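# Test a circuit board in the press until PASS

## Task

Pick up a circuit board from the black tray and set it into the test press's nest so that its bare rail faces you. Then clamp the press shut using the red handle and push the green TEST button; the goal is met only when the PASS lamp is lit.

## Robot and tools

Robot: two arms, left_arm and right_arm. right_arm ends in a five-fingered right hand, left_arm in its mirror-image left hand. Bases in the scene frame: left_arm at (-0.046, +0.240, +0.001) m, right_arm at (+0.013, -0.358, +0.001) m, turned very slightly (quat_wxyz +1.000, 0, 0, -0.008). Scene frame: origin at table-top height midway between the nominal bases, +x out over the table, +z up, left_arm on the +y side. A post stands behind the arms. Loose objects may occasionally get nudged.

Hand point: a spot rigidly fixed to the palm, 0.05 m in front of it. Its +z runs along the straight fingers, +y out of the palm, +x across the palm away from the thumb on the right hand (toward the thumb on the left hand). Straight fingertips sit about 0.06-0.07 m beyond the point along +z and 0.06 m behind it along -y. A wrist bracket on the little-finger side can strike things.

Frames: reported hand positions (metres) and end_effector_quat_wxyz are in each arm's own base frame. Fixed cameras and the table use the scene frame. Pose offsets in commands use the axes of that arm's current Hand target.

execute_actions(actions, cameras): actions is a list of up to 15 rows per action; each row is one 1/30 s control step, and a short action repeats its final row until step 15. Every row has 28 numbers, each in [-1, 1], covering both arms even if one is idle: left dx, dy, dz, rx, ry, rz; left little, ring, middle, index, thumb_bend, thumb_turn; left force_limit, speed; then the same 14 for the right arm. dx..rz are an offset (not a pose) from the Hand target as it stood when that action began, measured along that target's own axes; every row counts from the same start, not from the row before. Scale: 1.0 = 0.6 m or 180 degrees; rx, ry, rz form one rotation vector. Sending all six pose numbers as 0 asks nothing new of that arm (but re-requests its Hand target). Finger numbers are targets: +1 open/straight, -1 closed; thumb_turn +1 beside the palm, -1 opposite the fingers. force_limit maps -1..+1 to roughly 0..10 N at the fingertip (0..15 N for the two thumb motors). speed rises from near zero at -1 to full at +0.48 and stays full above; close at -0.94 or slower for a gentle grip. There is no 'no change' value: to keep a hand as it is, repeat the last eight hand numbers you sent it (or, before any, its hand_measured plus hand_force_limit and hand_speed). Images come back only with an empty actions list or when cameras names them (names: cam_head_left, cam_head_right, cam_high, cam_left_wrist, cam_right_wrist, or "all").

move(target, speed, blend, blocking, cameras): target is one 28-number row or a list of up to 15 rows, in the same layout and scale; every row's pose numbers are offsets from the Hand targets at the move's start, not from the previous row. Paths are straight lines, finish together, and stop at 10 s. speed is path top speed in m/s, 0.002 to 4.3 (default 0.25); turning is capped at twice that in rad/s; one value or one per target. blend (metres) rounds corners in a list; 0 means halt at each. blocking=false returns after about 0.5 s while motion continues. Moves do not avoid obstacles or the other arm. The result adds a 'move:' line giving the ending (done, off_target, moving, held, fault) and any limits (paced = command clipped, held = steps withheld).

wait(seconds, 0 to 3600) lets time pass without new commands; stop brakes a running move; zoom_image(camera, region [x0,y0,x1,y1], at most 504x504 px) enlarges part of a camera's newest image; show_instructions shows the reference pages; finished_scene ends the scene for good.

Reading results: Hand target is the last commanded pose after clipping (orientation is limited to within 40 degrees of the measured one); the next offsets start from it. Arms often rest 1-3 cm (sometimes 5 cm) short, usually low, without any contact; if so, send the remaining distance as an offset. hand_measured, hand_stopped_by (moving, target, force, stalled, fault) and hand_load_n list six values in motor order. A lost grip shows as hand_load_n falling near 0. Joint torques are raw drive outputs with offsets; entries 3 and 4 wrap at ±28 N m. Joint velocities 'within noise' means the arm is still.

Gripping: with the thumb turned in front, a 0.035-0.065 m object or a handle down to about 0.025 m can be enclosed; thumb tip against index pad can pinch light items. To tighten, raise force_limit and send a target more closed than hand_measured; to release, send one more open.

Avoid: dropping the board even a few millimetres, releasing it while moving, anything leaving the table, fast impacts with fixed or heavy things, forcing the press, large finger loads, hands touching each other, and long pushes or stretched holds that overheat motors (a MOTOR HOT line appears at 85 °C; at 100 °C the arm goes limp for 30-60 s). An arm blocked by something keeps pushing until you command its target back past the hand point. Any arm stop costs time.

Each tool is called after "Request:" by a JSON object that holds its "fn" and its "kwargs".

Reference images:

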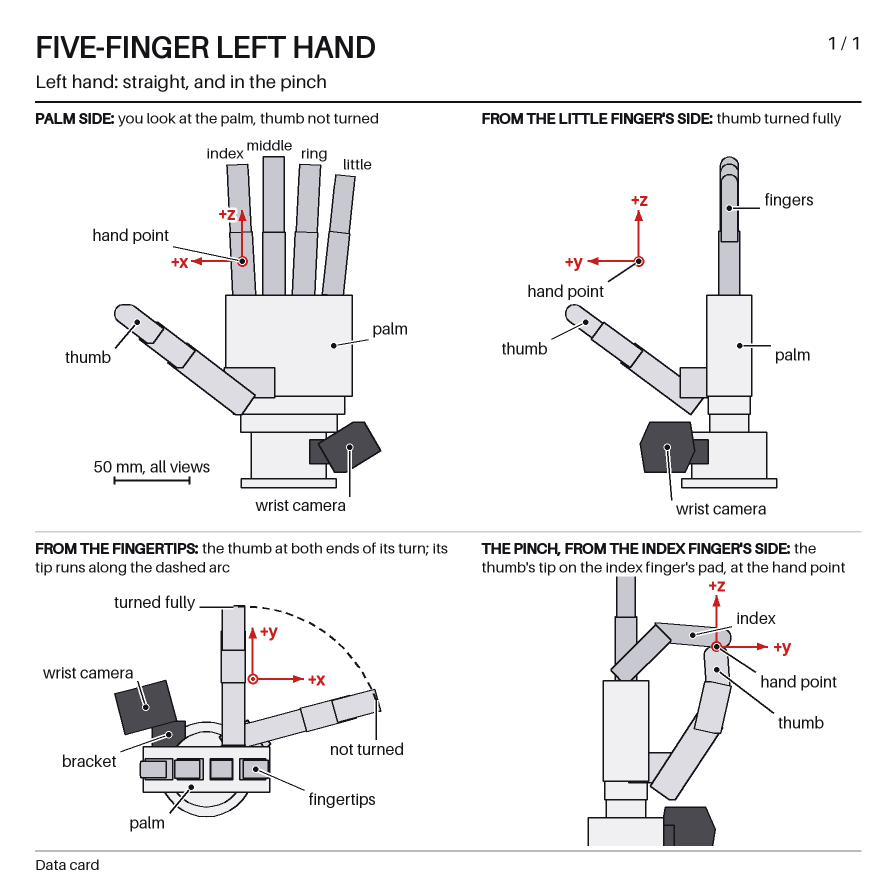

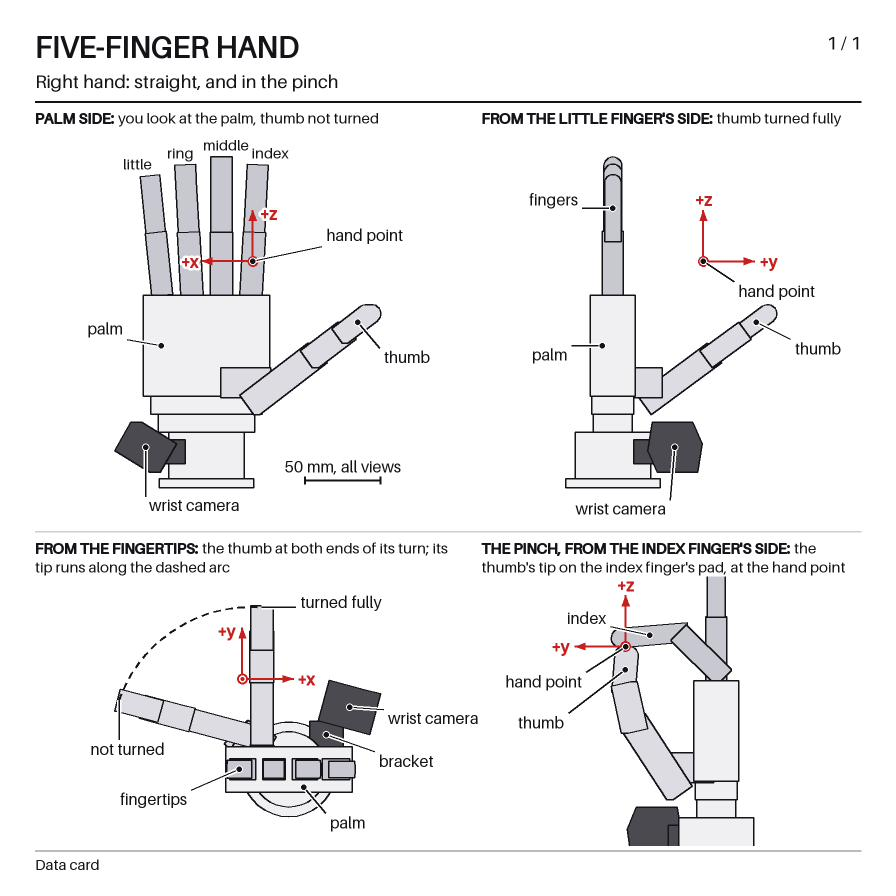

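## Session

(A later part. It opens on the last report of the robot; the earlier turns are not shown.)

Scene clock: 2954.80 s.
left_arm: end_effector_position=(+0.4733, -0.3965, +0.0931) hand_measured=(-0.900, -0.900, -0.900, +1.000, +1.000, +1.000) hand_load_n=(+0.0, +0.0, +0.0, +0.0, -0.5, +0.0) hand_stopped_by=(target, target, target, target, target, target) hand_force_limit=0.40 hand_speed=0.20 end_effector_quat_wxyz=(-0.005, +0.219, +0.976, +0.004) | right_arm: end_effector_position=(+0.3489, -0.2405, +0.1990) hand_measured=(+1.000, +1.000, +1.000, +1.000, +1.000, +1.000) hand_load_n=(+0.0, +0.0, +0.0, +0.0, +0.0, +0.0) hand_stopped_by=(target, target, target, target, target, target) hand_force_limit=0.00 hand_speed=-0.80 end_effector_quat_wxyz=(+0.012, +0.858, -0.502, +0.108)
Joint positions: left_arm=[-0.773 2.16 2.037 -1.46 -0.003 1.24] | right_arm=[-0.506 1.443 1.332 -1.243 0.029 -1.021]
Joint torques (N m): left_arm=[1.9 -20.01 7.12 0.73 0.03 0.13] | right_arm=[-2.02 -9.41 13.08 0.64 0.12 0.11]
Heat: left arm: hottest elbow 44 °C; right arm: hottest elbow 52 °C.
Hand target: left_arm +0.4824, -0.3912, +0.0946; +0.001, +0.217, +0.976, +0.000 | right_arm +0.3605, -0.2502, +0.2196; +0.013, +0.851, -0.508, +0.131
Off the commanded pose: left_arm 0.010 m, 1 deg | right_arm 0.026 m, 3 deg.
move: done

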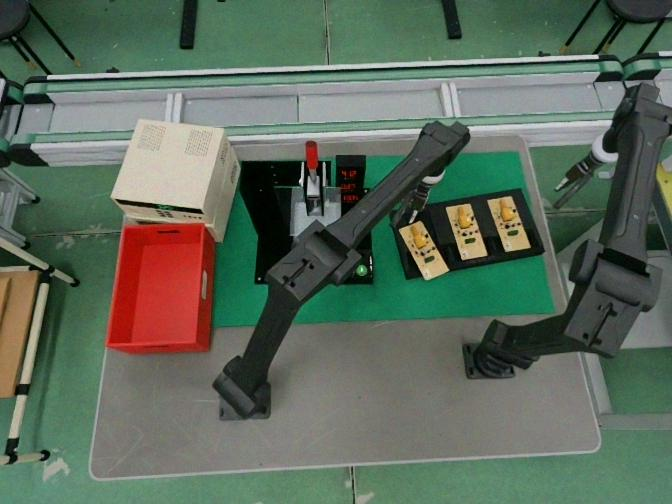

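Request:
{"fn": "move", "kwargs": {"target": [[0,0,-0.0117,0,0,0, -0.9,-0.9,-0.9,1,1,1,0.4,0.2, 0,0,0,0,0,0, 1,1,1,1,1,1,0,-0.8],[0.0384, -0.0321, -0.01, 0,0,0, -0.9,-0.9,-0.9,1,1,1,0.4,0.2, 0,0,0,0,0,0, 1,1,1,1,1,1,0,-0.8]], "speed": 0.05, "cameras": ["cam_high"]}}

Request:
{"fn": "zoom_image", "kwargs": {"camera": "cam_high", "region": [380, 190, 480, 290]}}

Scene clock: 2984.53 s.
left_arm: end_effector_position=(+0.4599, -0.3894, +0.0948) hand_measured=(-0.900, -0.900, -0.900, +1.000, +1.000, +1.000) hand_load_n=(+0.5, +0.0, +0.5, +0.0, +0.0, +0.0) hand_stopped_by=(target, target, target, target, target, target) hand_force_limit=0.40 hand_speed=0.20 end_effector_quat_wxyz=(-0.007, +0.214, +0.977, +0.006) | right_arm: end_effector_position=(+0.3489, -0.2405, +0.1990) hand_measured=(+1.000, +1.000, +1.000, +1.000, +1.000, +1.000) hand_load_n=(+0.0, +0.0, +0.0, +0.0, +0.0, +0.0) hand_stopped_by=(target, target, target, target, target, target) hand_force_limit=0.00 hand_speed=-0.80 end_effector_quat_wxyz=(+0.012, +0.858, -0.502, +0.108)
Joint positions: left_arm=[-0.779 2.12 1.973 -1.442 -0.002 1.223] | right_arm=[-0.506 1.443 1.332 -1.243 0.029 -1.021]
Joint torques (N m): left_arm=[-0.38 -20.42 6.75 0.73 0.04 -0.13] | right_arm=[-1.9 -9.35 13.07 0.62 0.14 0.11]
Heat: left arm: hottest elbow 43 °C; right arm: hottest elbow 52 °C.
Hand target: left_arm +0.4532, -0.3990, +0.1005; +0.001, +0.217, +0.976, +0.000 | right_arm +0.3605, -0.2502, +0.2196; +0.013, +0.851, -0.508, +0.131
Off the commanded pose: left_arm 0.013 m, 1 deg | right_arm 0.026 m, 3 deg.
move: off_target (left_arm)

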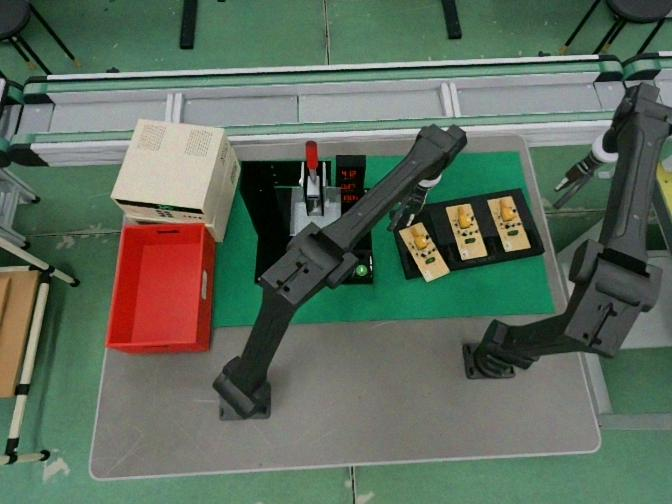

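Scaled by 5.040 from the camera's image (finer frame: 960x720).

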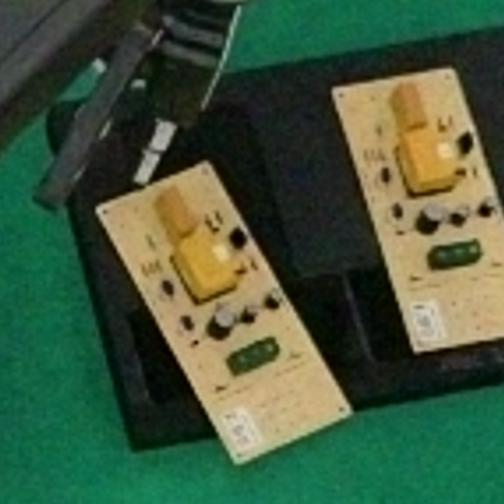

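Request:
{"fn": "move", "kwargs": {"target": [-0.0503,0.0107,-0.0042,0,0,0, -0.9,-0.9,-0.9,1,1,1,0.4,0.2, 0,0,0,0,0,0, 1,1,1,1,1,1,0,-0.8], "speed": 0.06, "cameras": ["cam_high"]}}

Request:
{"fn": "zoom_image", "kwargs": {"camera": "cam_high", "region": [380, 190, 480, 290]}}

Scene clock: 3009.03 s.
left_arm: end_effector_position=(+0.4720, -0.4014, +0.0979) hand_measured=(-0.900, -0.900, -0.900, +1.000, +1.000, +1.000) hand_load_n=(+0.0, +0.0, +0.0, +0.0, +0.0, +0.0) hand_stopped_by=(target, target, target, target, target, target) hand_force_limit=0.40 hand_speed=0.20 end_effector_quat_wxyz=(-0.007, +0.215, +0.977, +0.005) | right_arm: end_effector_position=(+0.3489, -0.2405, +0.1990) hand_measured=(+1.000, +1.000, +1.000, +1.000, +1.000, +1.000) hand_load_n=(+0.0, +0.0, +0.0, +0.0, -0.5, +0.0) hand_stopped_by=(target, target, target, target, target, target) hand_force_limit=0.00 hand_speed=-0.80 end_effector_quat_wxyz=(+0.012, +0.858, -0.502, +0.108)
Joint positions: left_arm=[-0.779 2.172 2.068 -1.484 -0.002 1.225] | right_arm=[-0.506 1.443 1.332 -1.243 0.029 -1.021]
Joint torques (N m): left_arm=[1.38 -18.61 10.29 -0.1 0.01 0.13] | right_arm=[-1.96 -9.35 13.08 0.59 0.13 0.11]
Heat: left arm: hottest elbow 43 °C; right arm: hottest elbow 52 °C.
Hand target: left_arm +0.4832, -0.4060, +0.1028; +0.001, +0.217, +0.976, +0.000 | right_arm +0.3605, -0.2502, +0.2196; +0.013, +0.851, -0.508, +0.131
Off the commanded pose: left_arm 0.013 m, 1 deg | right_arm 0.026 m, 3 deg.
move: off_target (left_arm)

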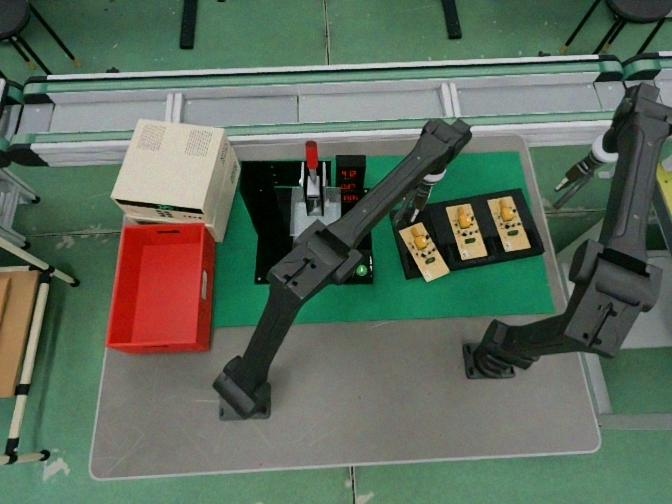

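Scaled by 5.040 from the camera's image (finer frame: 960x720).

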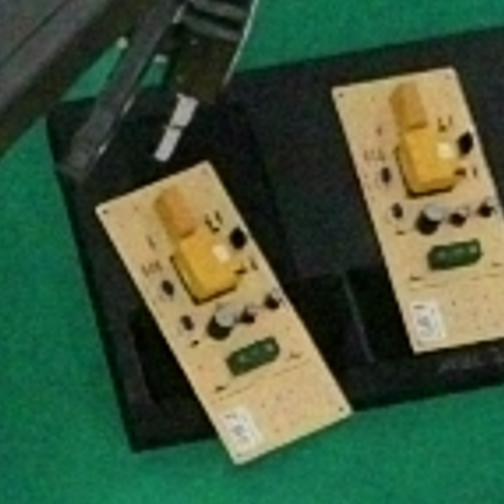

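Request:
{"fn": "move", "kwargs": {"target": [[0.032,-0.0149,0,0,0,0, -0.9,-0.9,-0.9,1,1,1,0.4,0.2, 0,0,0,0,0,0, 1,1,1,1,1,1,0,-0.8],[0.0691,-0.0497,0,0,0,0, -0.9,-0.9,-0.9,1,1,1,0.4,0.2, 0,0,0,0,0,0, 1,1,1,1,1,1,0,-0.8]], "speed": 0.04, "blend": 0.01, "cameras": ["cam_high"]}}

Request:
{"fn": "zoom_image", "kwargs": {"camera": "cam_high", "region": [380, 190, 480, 290]}}

Scene clock: 3052.10 s.
left_arm: end_effector_position=(+0.4392, -0.4069, +0.0960) hand_measured=(-0.900, -0.900, -0.900, +1.000, +1.000, +1.000) hand_load_n=(+0.0, +0.0, +0.0, +0.0, +0.0, +0.0) hand_stopped_by=(target, target, target, target, target, target) hand_force_limit=0.40 hand_speed=0.20 end_effector_quat_wxyz=(-0.008, +0.215, +0.977, +0.006) | right_arm: end_effector_position=(+0.3489, -0.2405, +0.1990) hand_measured=(+1.000, +1.000, +1.000, +1.000, +1.000, +1.000) hand_load_n=(+0.0, +0.0, +0.0, +0.0, +0.0, +0.0) hand_stopped_by=(target, target, target, target, target, target) hand_force_limit=0.00 hand_speed=-0.80 end_effector_quat_wxyz=(+0.012, +0.858, -0.502, +0.108)
Joint positions: left_arm=[-0.821 2.115 1.967 -1.443 -0.001 1.184] | right_arm=[-0.506 1.443 1.332 -1.243 0.029 -1.021]
Joint torques (N m): left_arm=[-0.26 -20.54 6.83 0.68 0.02 -0.12] | right_arm=[-2.02 -9.41 13.07 0.61 0.13 0.11]
Motor temperatures (°C): left_arm=[29 38 45 28 30 27] | right_arm=[28 35 52 31 29 29]
Heat: left arm: hottest elbow 45 °C; right arm: hottest elbow 52 °C.
Hand target: left_arm +0.4331, -0.4155, +0.1030; +0.001, +0.217, +0.976, +0.000 | right_arm +0.3605, -0.2502, +0.2196; +0.013, +0.851, -0.508, +0.131
Off the commanded pose: left_arm 0.013 m, 1 deg | right_arm 0.026 m, 3 deg.
move: off_target (left_arm)

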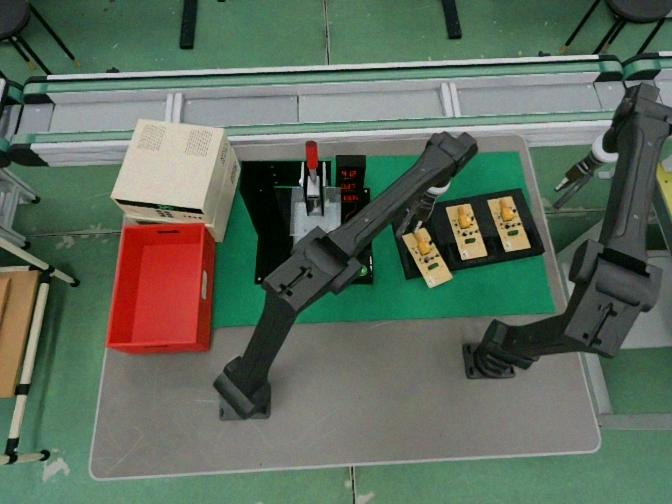

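Scaled by 5.040 from the camera's image (finer frame: 960x720).

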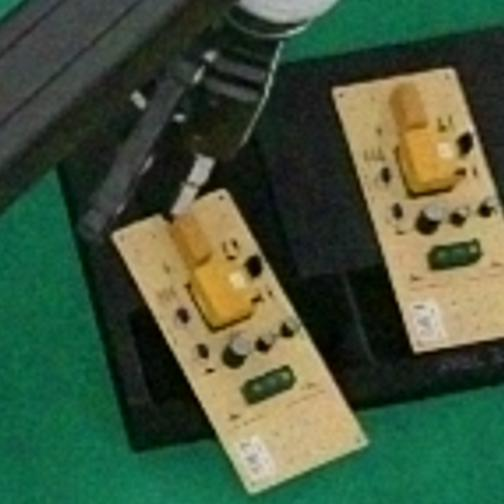

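Request:
{"fn": "move", "kwargs": {"target": [0.0401,-0.0426,0,0,0,0, -0.9,-0.9,-0.9,1,1,1,0.4,0.2, 0,0,0,0,0,0, 1,1,1,1,1,1,0,-0.8], "speed": 0.04, "cameras": ["cam_high"]}}

Request:
{"fn": "zoom_image", "kwargs": {"camera": "cam_high", "region": [380, 190, 480, 290]}}

Scene clock: 3064.83 s.
left_arm: end_effector_position=(+0.4070, -0.4202, +0.0970) hand_measured=(-0.900, -0.900, -0.900, +1.000, +1.000, +1.000) hand_load_n=(+0.0, +0.0, +0.0, +0.0, +0.0, +0.0) hand_stopped_by=(target, target, target, target, target, target) hand_force_limit=0.40 hand_speed=0.20 end_effector_quat_wxyz=(-0.007, +0.215, +0.977, +0.006) | right_arm: end_effector_position=(+0.3489, -0.2405, +0.1990) hand_measured=(+1.000, +1.000, +1.000, +1.000, +1.000, +1.000) hand_load_n=(+0.0, +0.0, +0.0, +0.0, +0.0, +0.0) hand_stopped_by=(target, target, target, target, target, target) hand_force_limit=0.00 hand_speed=-0.80 end_effector_quat_wxyz=(+0.012, +0.858, -0.502, +0.108)
Joint positions: left_arm=[-0.872 2.08 1.911 -1.422 -0.001 1.132] | right_arm=[-0.506 1.443 1.332 -1.243 0.029 -1.021]
Joint torques (N m): left_arm=[-0.32 -19.96 6.79 0.69 0.02 -0.12] | right_arm=[-2.08 -9.41 13.08 0.65 0.13 0.1]
Heat: left arm: hottest elbow 45 °C; right arm: hottest elbow 52 °C.
Hand target: left_arm +0.4005, -0.4282, +0.1029; +0.001, +0.217, +0.976, +0.000 | right_arm +0.3605, -0.2502, +0.2196; +0.013, +0.851, -0.508, +0.131
Off the commanded pose: left_arm 0.012 m, 1 deg | right_arm 0.026 m, 3 deg.
move: off_target (left_arm)

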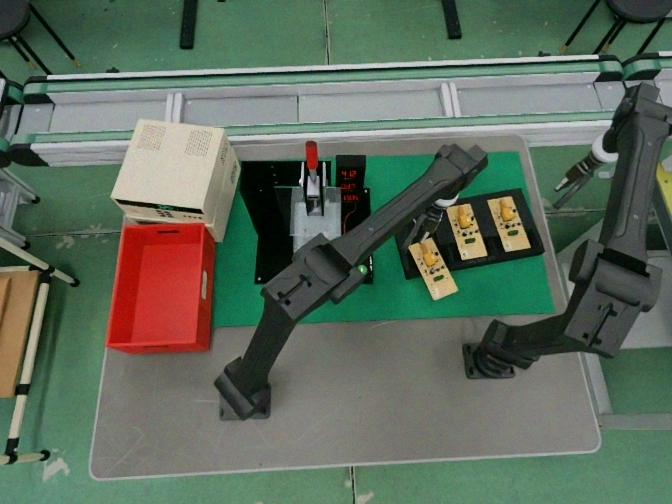

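Scaled by 5.040 from the camera's image (finer frame: 960x720).

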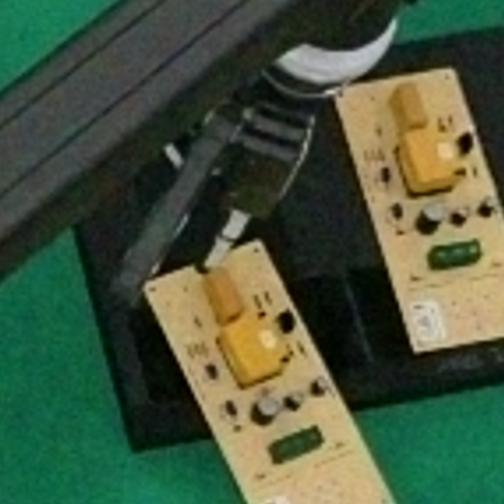

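Request:
{"fn": "move", "kwargs": {"target": [[-0.0125,0.0111,0,0,0,0, -0.9,-0.9,-0.9,1,1,1,0.4,0.2, 0,0,0,0,0,0, 1,1,1,1,1,1,0,-0.8],[-0.0125,0.0111,-0.2452,0,0,0, -0.9,-0.9,-0.9,1,1,1,0.4,0.2, 0,0,0,0,0,0, 1,1,1,1,1,1,0,-0.8],[0.5645,0.616,-0.2452,0,0,-0.472, -0.9,-0.9,-0.9,1,1,1,0.4,0.2, 0,0,0,0,0,0, 1,1,1,1,1,1,0,-0.8]], "speed": [0.05,0.15,0.25], "cameras": ["cam_high","cam_right_wrist"]}}

Request:
{"fn": "zoom_image", "kwargs": {"camera": "cam_high", "region": [380, 190, 500, 310]}}

Scene clock: 3233.50 s.
left_arm: end_effector_position=(+0.2540, +0.0480, +0.2481) hand_measured=(-0.900, -0.900, -0.900, +1.000, +1.000, +1.000) hand_load_n=(+0.0, +0.0, +0.0, +0.0, +0.0, +0.0) hand_stopped_by=(target, target, target, target, target, target) hand_force_limit=0.40 hand_speed=0.20 end_effector_quat_wxyz=(+0.003, -0.501, +0.865, +0.000) | right_arm: end_effector_position=(+0.3489, -0.2405, +0.1990) hand_measured=(+1.000, +1.000, +1.000, +1.000, +1.000, +1.000) hand_load_n=(+0.0, +0.0, +0.0, +0.0, +0.0, +0.0) hand_stopped_by=(target, target, target, target, target, target) hand_force_limit=0.00 hand_speed=-0.80 end_effector_quat_wxyz=(+0.012, +0.858, -0.502, +0.108)
Joint positions: left_arm=[0.139 1.183 1.209 -1.591 -0.001 0.66] | right_arm=[-0.506 1.443 1.332 -1.243 0.029 -1.021]
Joint torques (N m): left_arm=[1.38 -7.24 7.04 -0.02 0.07 0.11] | right_arm=[-2.14 -9.47 13.05 0.62 0.13 0.1]
Heat: left arm: hottest elbow 42 °C; right arm: hottest elbow 52 °C.
Hand target: left_arm +0.2499, +0.0499, +0.2497; +0.001, -0.499, +0.866, -0.001 | right_arm +0.3605, -0.2502, +0.2196; +0.013, +0.851, -0.508, +0.131
Off the commanded pose: left_arm 0.005 m, 0 deg | right_arm 0.026 m, 3 deg.
move: done
cam_right_wrist: T_world_to_cam=[[-0.74347, -0.66821, -0.02748, 0.10641], [-0.63568, 0.69332, 0.33943, 0.31659], [-0.20776, 0.26982, -0.94023, 0.44339]] pos_world=[0.37249, -0.26803, 0.31235]

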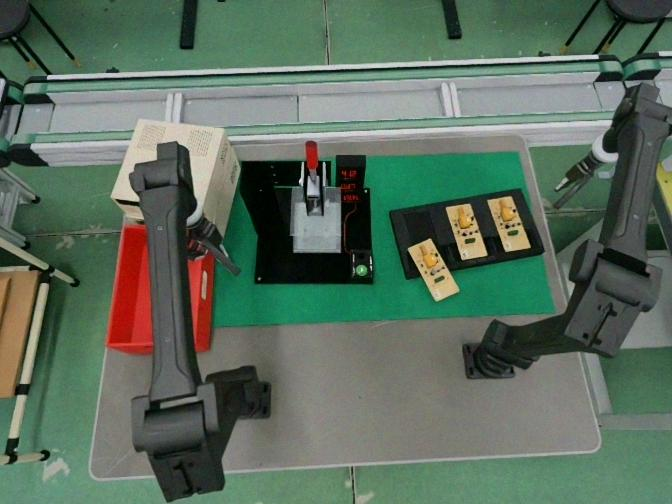

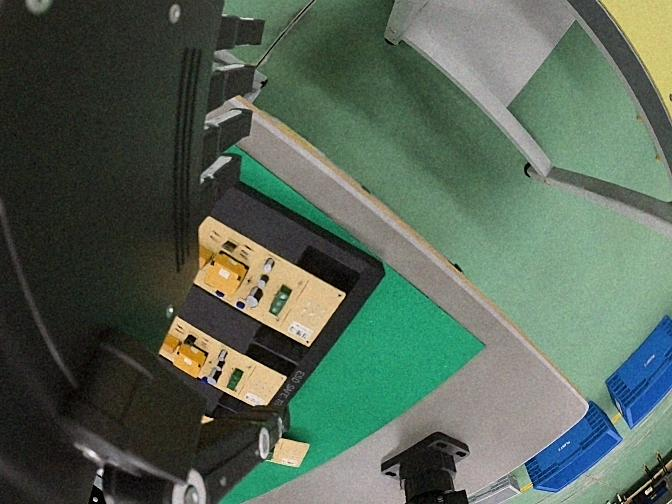

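Scaled by 4.200 from the camera's image (finer frame: 960x720).

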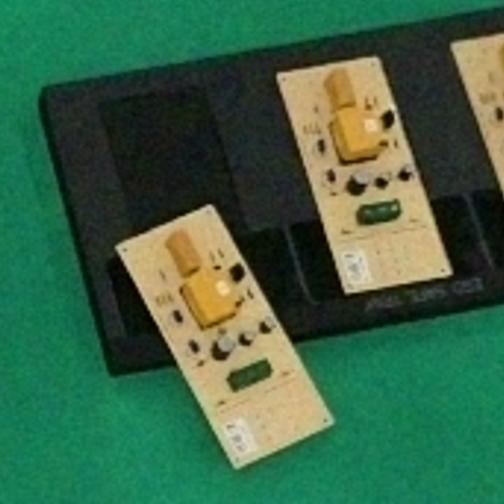

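Request:
{"fn": "move", "kwargs": {"target": [0,0,0,0,0,0, -0.9,-0.9,-0.9,1,1,1,0.4,0.2, -0.6888,0.0062,-0.0838,0.0545,-0.0843,-0.6405, -0.9,0.0,0.0,0.0,0.4,-1,0.2,0.0], "speed": 0.15, "cameras": ["cam_high","cam_right_wrist"]}}

Scene clock: 3298.13 s.
left_arm: end_effector_position=(+0.2540, +0.0480, +0.2481) hand_measured=(-0.900, -0.900, -0.900, +1.000, +1.000, +1.000) hand_load_n=(+0.0, +0.0, +0.0, +0.0, +0.0, +0.0) hand_stopped_by=(target, target, target, target, target, target) hand_force_limit=0.40 hand_speed=0.20 end_effector_quat_wxyz=(+0.003, -0.501, +0.866, +0.000) | right_arm: end_effector_position=(+0.1635, +0.1125, +0.1729) hand_measured=(-0.900, +0.000, +0.000, +0.000, +0.400, -1.000) hand_load_n=(+0.0, +0.0, +0.0, +0.0, +0.0, +0.0) hand_stopped_by=(target, target, target, target, target, target) hand_force_limit=0.20 hand_speed=0.00 end_effector_quat_wxyz=(-0.003, +0.891, +0.454, +0.008)
Joint positions: left_arm=[0.139 1.183 1.209 -1.591 -0.001 0.661] | right_arm=[0.918 0.878 0.815 -1.491 0.001 -1.595]
Joint torques (N m): left_arm=[1.44 -7.24 7.05 -0.05 0.07 0.13] | right_arm=[-0.97 -1.03 7.9 0.28 -0.1 0.01]
Heat: left arm: hottest elbow 43 °C; right arm: hottest elbow 51 °C.
Hand target: left_arm +0.2499, +0.0499, +0.2497; +0.001, -0.499, +0.866, -0.001 | right_arm +0.1610, +0.1119, +0.1704; +0.000, +0.889, +0.457, +0.000
Off the commanded pose: left_arm 0.005 m, 0 deg | right_arm 0.004 m, 1 deg.
move: done
cam_right_wrist: T_world_to_cam=[[0.91688, -0.3986, 0.02103, -0.10648], [-0.35117, -0.7805, 0.5172, 0.05153], [-0.18974, -0.48159, -0.85561, 0.35211]] pos_world=[0.18253, 0.16735, 0.27686]

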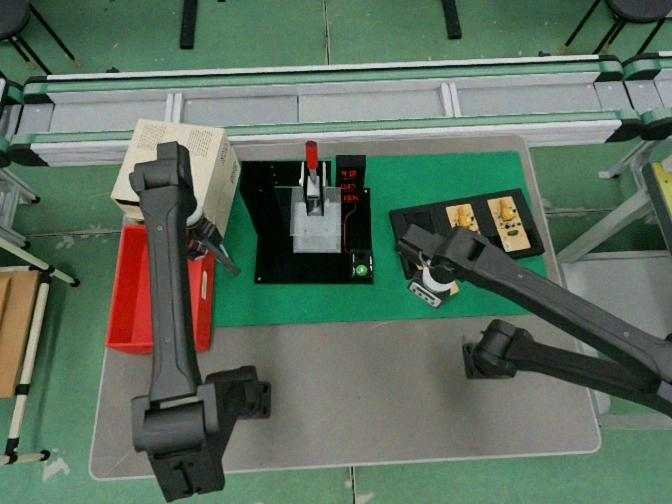

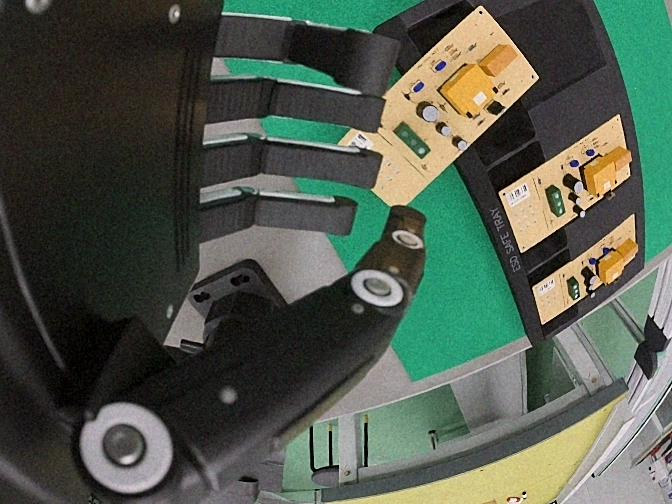

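Request:
{"fn": "zoom_image", "kwargs": {"camera": "cam_right_wrist", "region": [320, 0, 560, 220]}}

Scaled by 2.100 from the camera's image (finer frame: 960x720).

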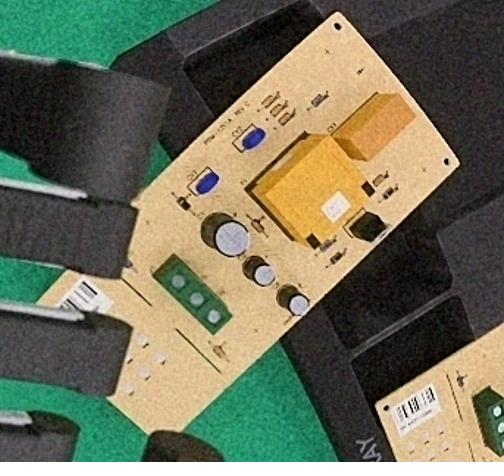

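Request:
{"fn": "move", "kwargs": {"target": [0,0,0,0,0,0, -0.9,-0.9,-0.9,1,1,1,0.4,0.2, 0,0,0.1167,0,0,0, -0.9,0.0,0.0,0.0,0.4,-1,0.2,0.0], "speed": 0.1, "cameras": ["cam_high","cam_right_wrist","cam_head_right"]}}

Request:
{"fn": "zoom_image", "kwargs": {"camera": "cam_right_wrist", "region": [320, 0, 620, 220]}}

Request:
{"fn": "zoom_image", "kwargs": {"camera": "cam_high", "region": [380, 190, 500, 310]}}

Scene clock: 3408.90 s.
left_arm: end_effector_position=(+0.2540, +0.0480, +0.2481) hand_measured=(-0.900, -0.900, -0.900, +1.000, +1.000, +1.000) hand_load_n=(+0.0, +0.0, +0.0, +0.0, +0.0, -0.5) hand_stopped_by=(target, target, target, target, target, target) hand_force_limit=0.40 hand_speed=0.20 end_effector_quat_wxyz=(+0.003, -0.501, +0.866, +0.000) | right_arm: end_effector_position=(+0.1610, +0.1093, +0.1030) hand_measured=(-0.900, +0.000, +0.000, +0.000, +0.400, -1.000) hand_load_n=(+0.0, +0.0, +0.0, +0.5, +0.0, +0.0) hand_stopped_by=(target, target, target, target, target, target) hand_force_limit=0.20 hand_speed=0.00 end_effector_quat_wxyz=(+0.001, +0.891, +0.454, +0.000)
Joint positions: left_arm=[0.139 1.183 1.209 -1.591 -0.001 0.661] | right_arm=[0.918 0.919 0.649 -1.302 0.001 -1.595]
Joint torques (N m): left_arm=[1.44 -7.36 7.04 -0.03 0.07 0.13] | right_arm=[-1.03 -1.26 7.58 0.84 -0.11 0.01]
Motor temperatures (°C): left_arm=[29 33 43 28 30 27] | right_arm=[28 33 45 31 29 29]
Heat: left arm: hottest elbow 43 °C; right arm: hottest elbow 45 °C.
Hand target: left_arm +0.2499, +0.0499, +0.2497; +0.001, -0.499, +0.866, -0.001 | right_arm +0.1609, +0.1119, +0.1004; +0.000, +0.889, +0.457, +0.000
Off the commanded pose: left_arm 0.005 m, 0 deg | right_arm 0.004 m, 0 deg.
move: done
cam_right_wrist: T_world_to_cam=[[0.91709, -0.39833, 0.01647, -0.10354], [-0.3451, -0.77251, 0.53304, 0.08079], [-0.1996, -0.49454, -0.84593, 0.29221]] pos_world=[0.18116, 0.16568, 0.20583]
Images, in order (width x height): cam_head_right 672x504, cam_high 672x504, cam_right_wrist 672x504.

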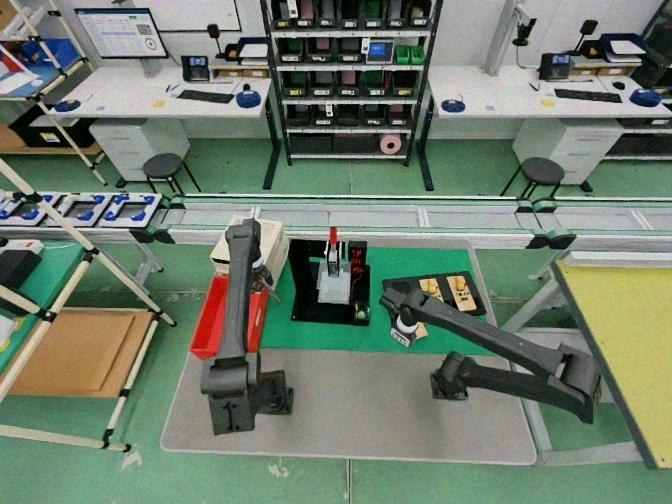

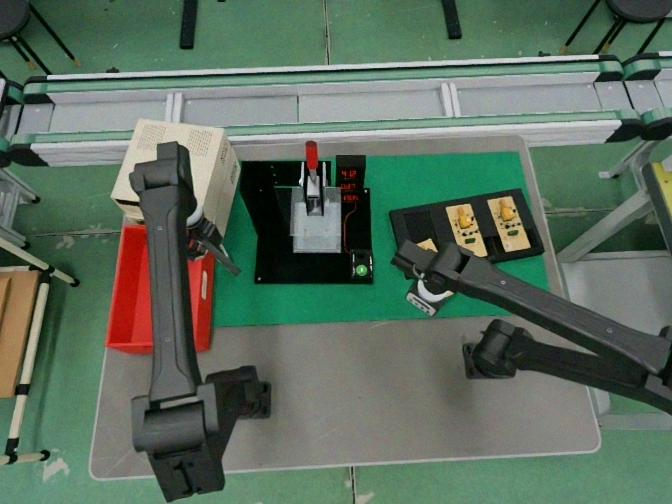

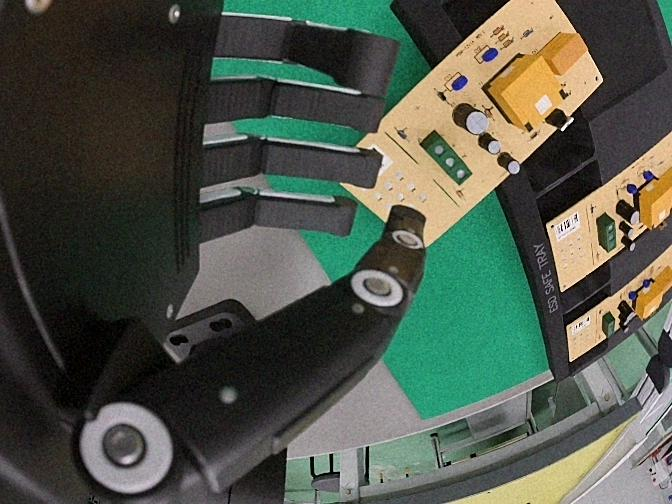

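Scaled by 1.680 from the camera's image (finer frame: 960x720).

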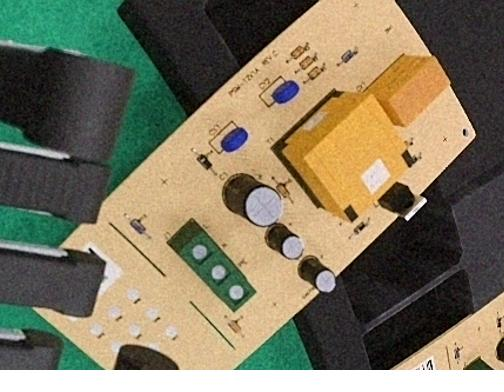

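Scaled by 4.200 from the camera's image (finer frame: 960x720).

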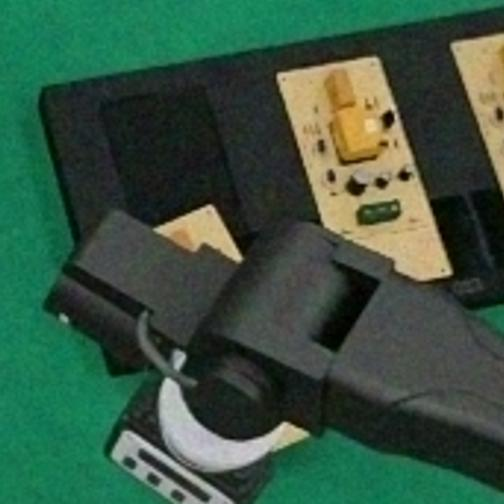

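Request:
{"fn": "zoom_image", "kwargs": {"camera": "cam_right_wrist", "region": [320, 130, 460, 260]}}

Scaled by 3.600 from the camera's image (finer frame: 960x720).

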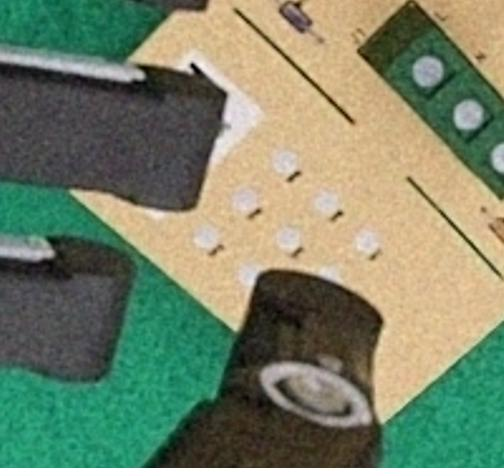

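Request:
{"fn": "move", "kwargs": {"target": [0,0,0,0,0,0, -0.9,-0.9,-0.9,1,1,1,0.4,0.2, 0.0008,-0.0333,0.0667,0,0,0, -0.9,0.0,0.0,0.0,0.4,-1,0.2,0.0], "speed": 0.1, "cameras": ["cam_right_wrist"]}}

Request:
{"fn": "zoom_image", "kwargs": {"camera": "cam_right_wrist", "region": [300, 0, 640, 260]}}

Scene clock: 3582.67 s.
left_arm: end_effector_position=(+0.2540, +0.0480, +0.2481) hand_measured=(-0.900, -0.900, -0.900, +1.000, +1.000, +1.000) hand_load_n=(+0.0, +0.0, -0.5, +0.0, +0.0, +0.0) hand_stopped_by=(target, target, target, target, target, target) hand_force_limit=0.40 hand_speed=0.20 end_effector_quat_wxyz=(+0.003, -0.501, +0.866, +0.000) | right_arm: end_effector_position=(+0.1460, +0.1222, +0.0628) hand_measured=(-0.900, +0.000, +0.000, +0.000, +0.400, -1.000) hand_load_n=(+0.0, +0.0, +0.0, +0.0, +0.0, +0.0) hand_stopped_by=(target, target, target, target, target, target) hand_force_limit=0.20 hand_speed=0.00 end_effector_quat_wxyz=(+0.000, +0.889, +0.458, -0.001)
Joint positions: left_arm=[0.139 1.183 1.209 -1.591 -0.001 0.661] | right_arm=[1.01 0.973 0.567 -1.166 0 -1.513]
Joint torques (N m): left_arm=[1.38 -7.3 7.04 -0.03 0.07 0.13] | right_arm=[-0.85 -1.44 7.17 0.94 -0.04 0.15]
Heat: left arm: hottest elbow 43 °C; right arm: hottest elbow 41 °C.
Hand target: left_arm +0.2499, +0.0499, +0.2497; +0.001, -0.499, +0.866, -0.001 | right_arm +0.1448, +0.1238, +0.0603; +0.000, +0.889, +0.457, +0.000
Off the commanded pose: left_arm 0.005 m, 0 deg | right_arm 0.003 m, 0 deg.
move: done
cam_right_wrist: T_world_to_cam=[[0.92119, -0.38884, 0.01497, -0.08563], [-0.33644, -0.77653, 0.53275, 0.10612], [-0.19553, -0.4958, -0.84614, 0.26116]] pos_world=[0.16565, 0.17859, 0.16573]

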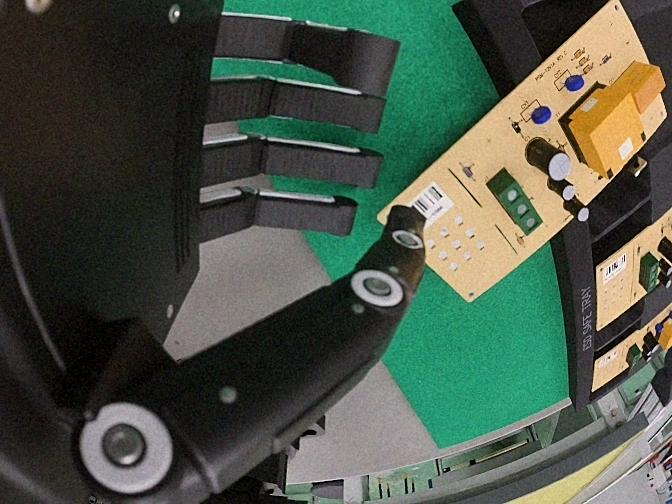

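Scaled by 1.482 from the camera's image (finer frame: 960x720).

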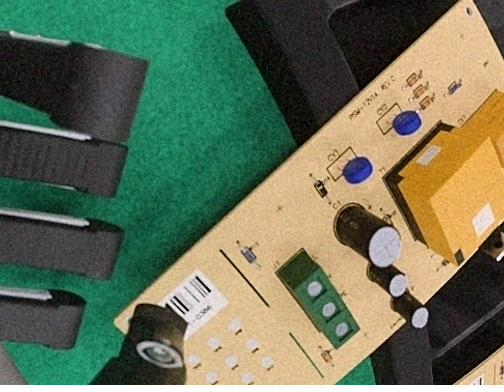

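Request:
{"fn": "move", "kwargs": {"target": [[0,0,0,0,0,0, -0.9,-0.9,-0.9,1,1,1,0.4,0.2, 0,0,0.0105,0,0,0, -0.9,-0.06,-0.06,-0.06,0.4,-1,0.2,0.0],[0,0,0,0,0,0, -0.9,-0.9,-0.9,1,1,1,0.4,0.2, -0.0023,0.0583,0.0105,0,0,0, -0.9,-0.06,-0.06,-0.06,0.4,-1,0.2,0.0]], "speed": 0.05, "cameras": ["cam_right_wrist"]}}

Request:
{"fn": "zoom_image", "kwargs": {"camera": "cam_right_wrist", "region": [200, 40, 560, 320]}}

Scene clock: 3646.40 s.
left_arm: end_effector_position=(+0.2540, +0.0480, +0.2481) hand_measured=(-0.900, -0.900, -0.900, +1.000, +1.000, +1.000) hand_load_n=(+0.0, +0.0, +0.0, +0.0, +0.0, +0.0) hand_stopped_by=(target, target, target, target, target, target) hand_force_limit=0.40 hand_speed=0.20 end_effector_quat_wxyz=(+0.003, -0.501, +0.866, +0.000) | right_arm: end_effector_position=(+0.1715, +0.1039, +0.0573) hand_measured=(-0.900, -0.060, -0.060, -0.060, +0.400, -1.000) hand_load_n=(+0.0, +0.0, +0.0, +0.5, +0.0, +0.0) hand_stopped_by=(target, target, target, target, target, target) hand_force_limit=0.20 hand_speed=0.00 end_effector_quat_wxyz=(-0.001, +0.890, +0.456, +0.001)
Joint positions: left_arm=[0.139 1.183 1.209 -1.591 -0.001 0.661] | right_arm=[0.864 0.981 0.556 -1.144 0 -1.654]
Joint torques (N m): left_arm=[1.44 -7.3 7.05 -0.05 0.07 0.13] | right_arm=[-2.14 -1.61 6.87 0.9 -0.03 -0.02]
Heat: left arm: hottest elbow 43 °C; right arm: hottest elbow 42 °C.
Hand target: left_arm +0.2499, +0.0499, +0.2497; +0.001, -0.499, +0.866, -0.001 | right_arm +0.1725, +0.1025, +0.0540; +0.000, +0.889, +0.457, +0.000
Off the commanded pose: left_arm 0.005 m, 0 deg | right_arm 0.004 m, 0 deg.
move: done
cam_right_wrist: T_world_to_cam=[[0.91889, -0.39419, 0.01578, -0.1153], [-0.34193, -0.77585, 0.53022, 0.10454], [-0.19676, -0.49261, -0.84771, 0.25238]] pos_world=[0.19135, 0.15998, 0.16033]

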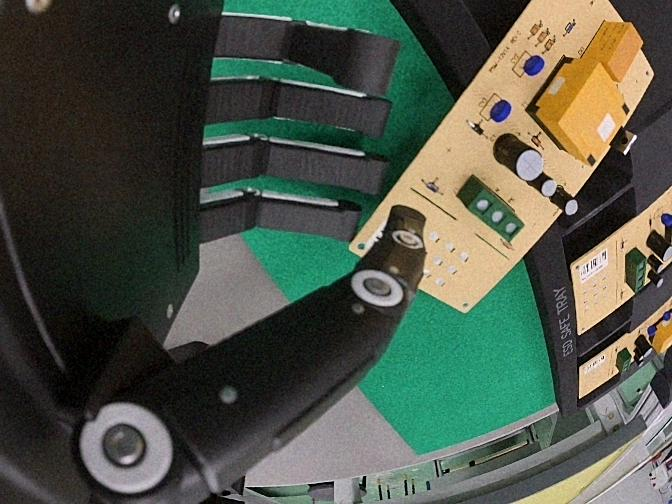

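Scaled by 1.400 from the camera's image (finer frame: 960x720).

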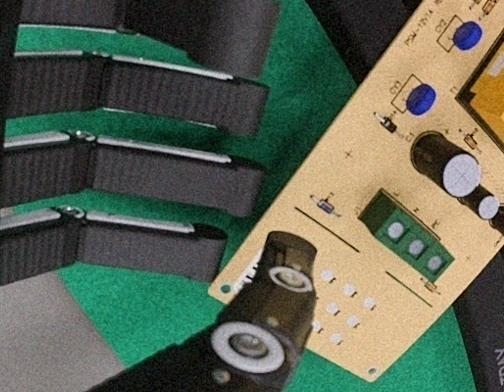

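Request:
{"fn": "move", "kwargs": {"target": [[0,0,0,0,0,0, -0.9,-0.9,-0.9,1,1,1,0.4,0.2, 0,-0.05,0,0,0,0, -0.9,-0.06,-0.06,-0.06,0.4,-1,0.2,0.0],[0,0,0,0,0,0, -0.9,-0.9,-0.9,1,1,1,0.4,0.2, 0.0,-0.05,0.0125,0,0,-0.0644, -0.9,-0.06,-0.06,-0.06,0.4,-1,0.2,0.0]], "speed": 0.06, "cameras": ["cam_right_wrist","cam_high"]}}

Request:
{"fn": "zoom_image", "kwargs": {"camera": "cam_right_wrist", "region": [300, 0, 660, 320]}}

Request:
{"fn": "zoom_image", "kwargs": {"camera": "cam_high", "region": [380, 190, 500, 310]}}

Scene clock: 3756.17 s.
left_arm: end_effector_position=(+0.2540, +0.0480, +0.2481) hand_measured=(-0.900, -0.900, -0.900, +1.000, +1.000, +1.000) hand_load_n=(+0.0, +0.5, +0.0, -0.5, +0.0, +0.0) hand_stopped_by=(target, target, target, target, target, target) hand_force_limit=0.40 hand_speed=0.20 end_effector_quat_wxyz=(+0.003, -0.501, +0.866, +0.000) | right_arm: end_effector_position=(+0.1478, +0.1171, +0.0470) hand_measured=(-0.900, -0.060, -0.060, -0.060, +0.400, -1.000) hand_load_n=(+0.0, +0.5, +0.0, +0.0, +0.0, +0.0) hand_stopped_by=(target, target, target, target, target, target) hand_force_limit=0.20 hand_speed=0.00 end_effector_quat_wxyz=(+0.003, +0.844, +0.536, -0.008)
Joint positions: left_arm=[0.139 1.183 1.209 -1.591 -0.001 0.661] | right_arm=[1.014 0.962 0.515 -1.14 -0.001 -1.689]
Joint torques (N m): left_arm=[1.32 -7.3 7.05 -0.02 0.07 0.13] | right_arm=[-0.91 -2.43 6.82 0.88 -0.02 -0.11]
Heat: left arm: hottest elbow 43 °C; right arm: hottest elbow 41 °C.
Hand target: left_arm +0.2499, +0.0499, +0.2497; +0.001, -0.499, +0.866, -0.001 | right_arm +0.1482, +0.1199, +0.0466; +0.000, +0.839, +0.545, +0.000
Off the commanded pose: left_arm 0.005 m, 0 deg | right_arm 0.003 m, 1 deg.
move: done
cam_right_wrist: T_world_to_cam=[[0.97603, -0.21743, 0.0095, -0.117], [-0.1874, -0.81741, 0.54472, 0.09344], [-0.11067, -0.53345, -0.83856, 0.23719]] pos_world=[0.15796, 0.17747, 0.14911]
Images, in order (width x height): cam_high 672x504, cam_right_wrist 672x504.

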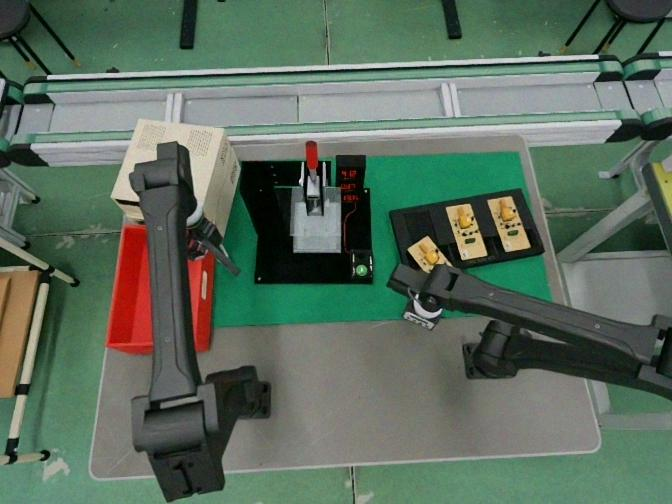

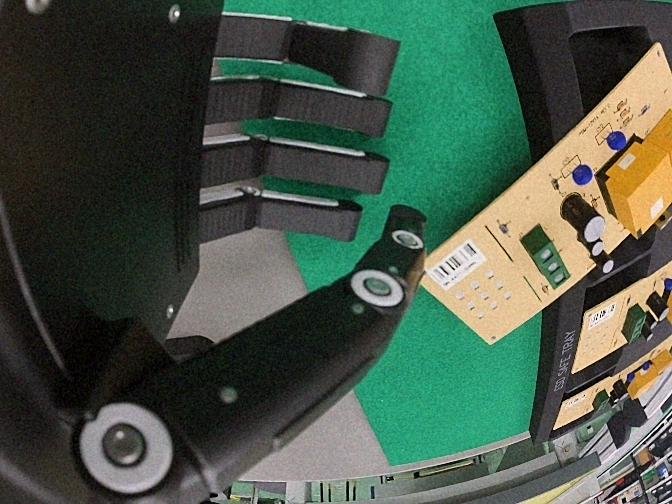

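Scaled by 1.400 from the camera's image (finer frame: 960x720).

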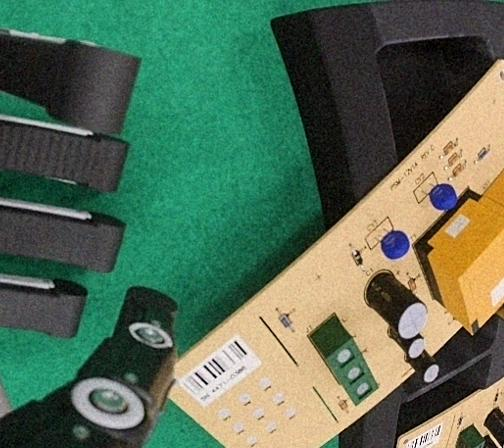

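Scaled by 4.200 from the camera's image (finer frame: 960x720).

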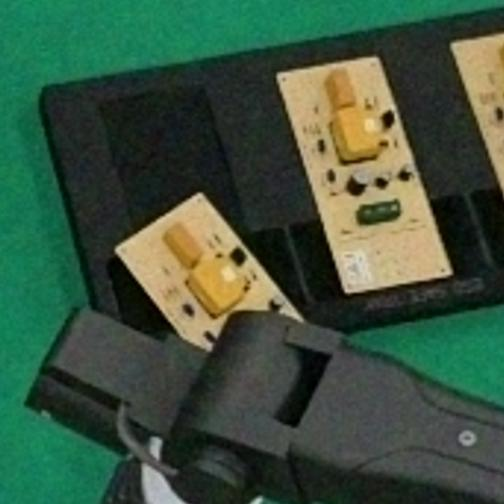

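Request:
{"fn": "move", "kwargs": {"target": [[0,0,0,0,0,0, -0.9,-0.9,-0.9,1,1,1,0.4,0.2, -0.0308,0,-0.0033,0,0,0, -0.9,-0.06,-0.06,-0.06,0.4,-1,0.2,0.0],[0,0,0,0,0,0, -0.9,-0.9,-0.9,1,1,1,0.4,0.2, -0.0308,0.06,-0.0033,0,0,0, -0.9,-0.06,-0.06,-0.06,0.4,-1,0.2,0.0]], "speed": 0.04, "cameras": ["cam_right_wrist"]}}

Request:
{"fn": "zoom_image", "kwargs": {"camera": "cam_right_wrist", "region": [200, 80, 560, 360]}}

Scene clock: 3809.87 s.
left_arm: end_effector_position=(+0.2540, +0.0480, +0.2481) hand_measured=(-0.900, -0.900, -0.900, +1.000, +1.000, +1.000) hand_load_n=(+0.0, +0.0, +0.0, +0.0, +0.0, +0.0) hand_stopped_by=(target, target, target, target, target, target) hand_force_limit=0.40 hand_speed=0.20 end_effector_quat_wxyz=(+0.003, -0.501, +0.866, +0.000) | right_arm: end_effector_position=(+0.1680, +0.0848, +0.0465) hand_measured=(-0.900, -0.060, -0.060, -0.060, +0.400, -1.000) hand_load_n=(+0.0, -0.5, +0.0, +0.0, +0.0, +0.0) hand_stopped_by=(target, target, target, target, target, target) hand_force_limit=0.20 hand_speed=0.00 end_effector_quat_wxyz=(+0.001, +0.840, +0.543, -0.005)
Joint positions: left_arm=[0.139 1.183 1.209 -1.591 -0.001 0.661] | right_arm=[0.832 0.902 0.483 -1.163 -0.001 -1.888]
Joint torques (N m): left_arm=[1.38 -7.3 7.04 -0.03 0.07 0.13] | right_arm=[-2.14 -0.32 8.32 0.85 -0.01 -0.13]
Motor temperatures (°C): left_arm=[28 32 43 28 30 27] | right_arm=[28 32 40 31 29 29]
Heat: left arm: hottest elbow 43 °C; right arm: hottest elbow 40 °C.
Hand target: left_arm +0.2499, +0.0499, +0.2497; +0.001, -0.499, +0.866, -0.001 | right_arm +0.1735, +0.0884, +0.0485; +0.000, +0.839, +0.545, +0.000
Off the commanded pose: left_arm 0.005 m, 0 deg | right_arm 0.007 m, 1 deg.
move: done
cam_right_wrist: T_world_to_cam=[[0.97945, -0.20148, 0.00945, -0.14566], [-0.17466, -0.82378, 0.53934, 0.06973], [-0.10088, -0.5299, -0.84204, 0.21999]] pos_world=[0.17703, 0.14467, 0.14902]

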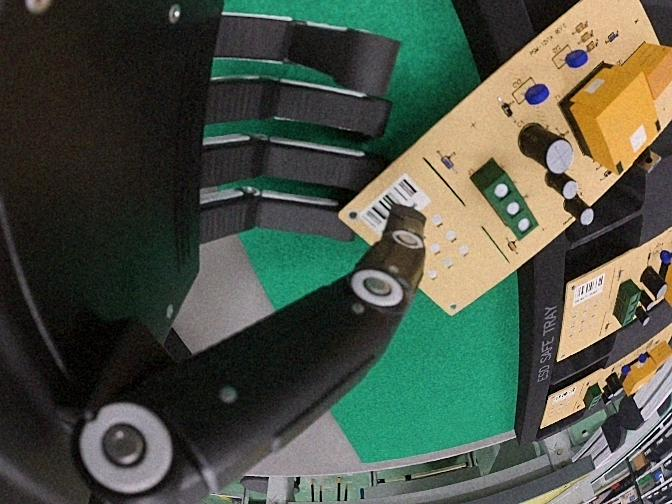

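Scaled by 1.400 from the camera's image (finer frame: 960x720).

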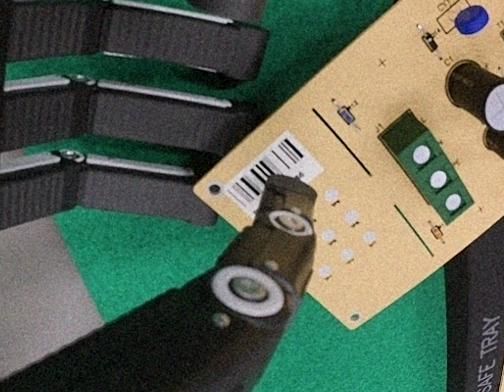

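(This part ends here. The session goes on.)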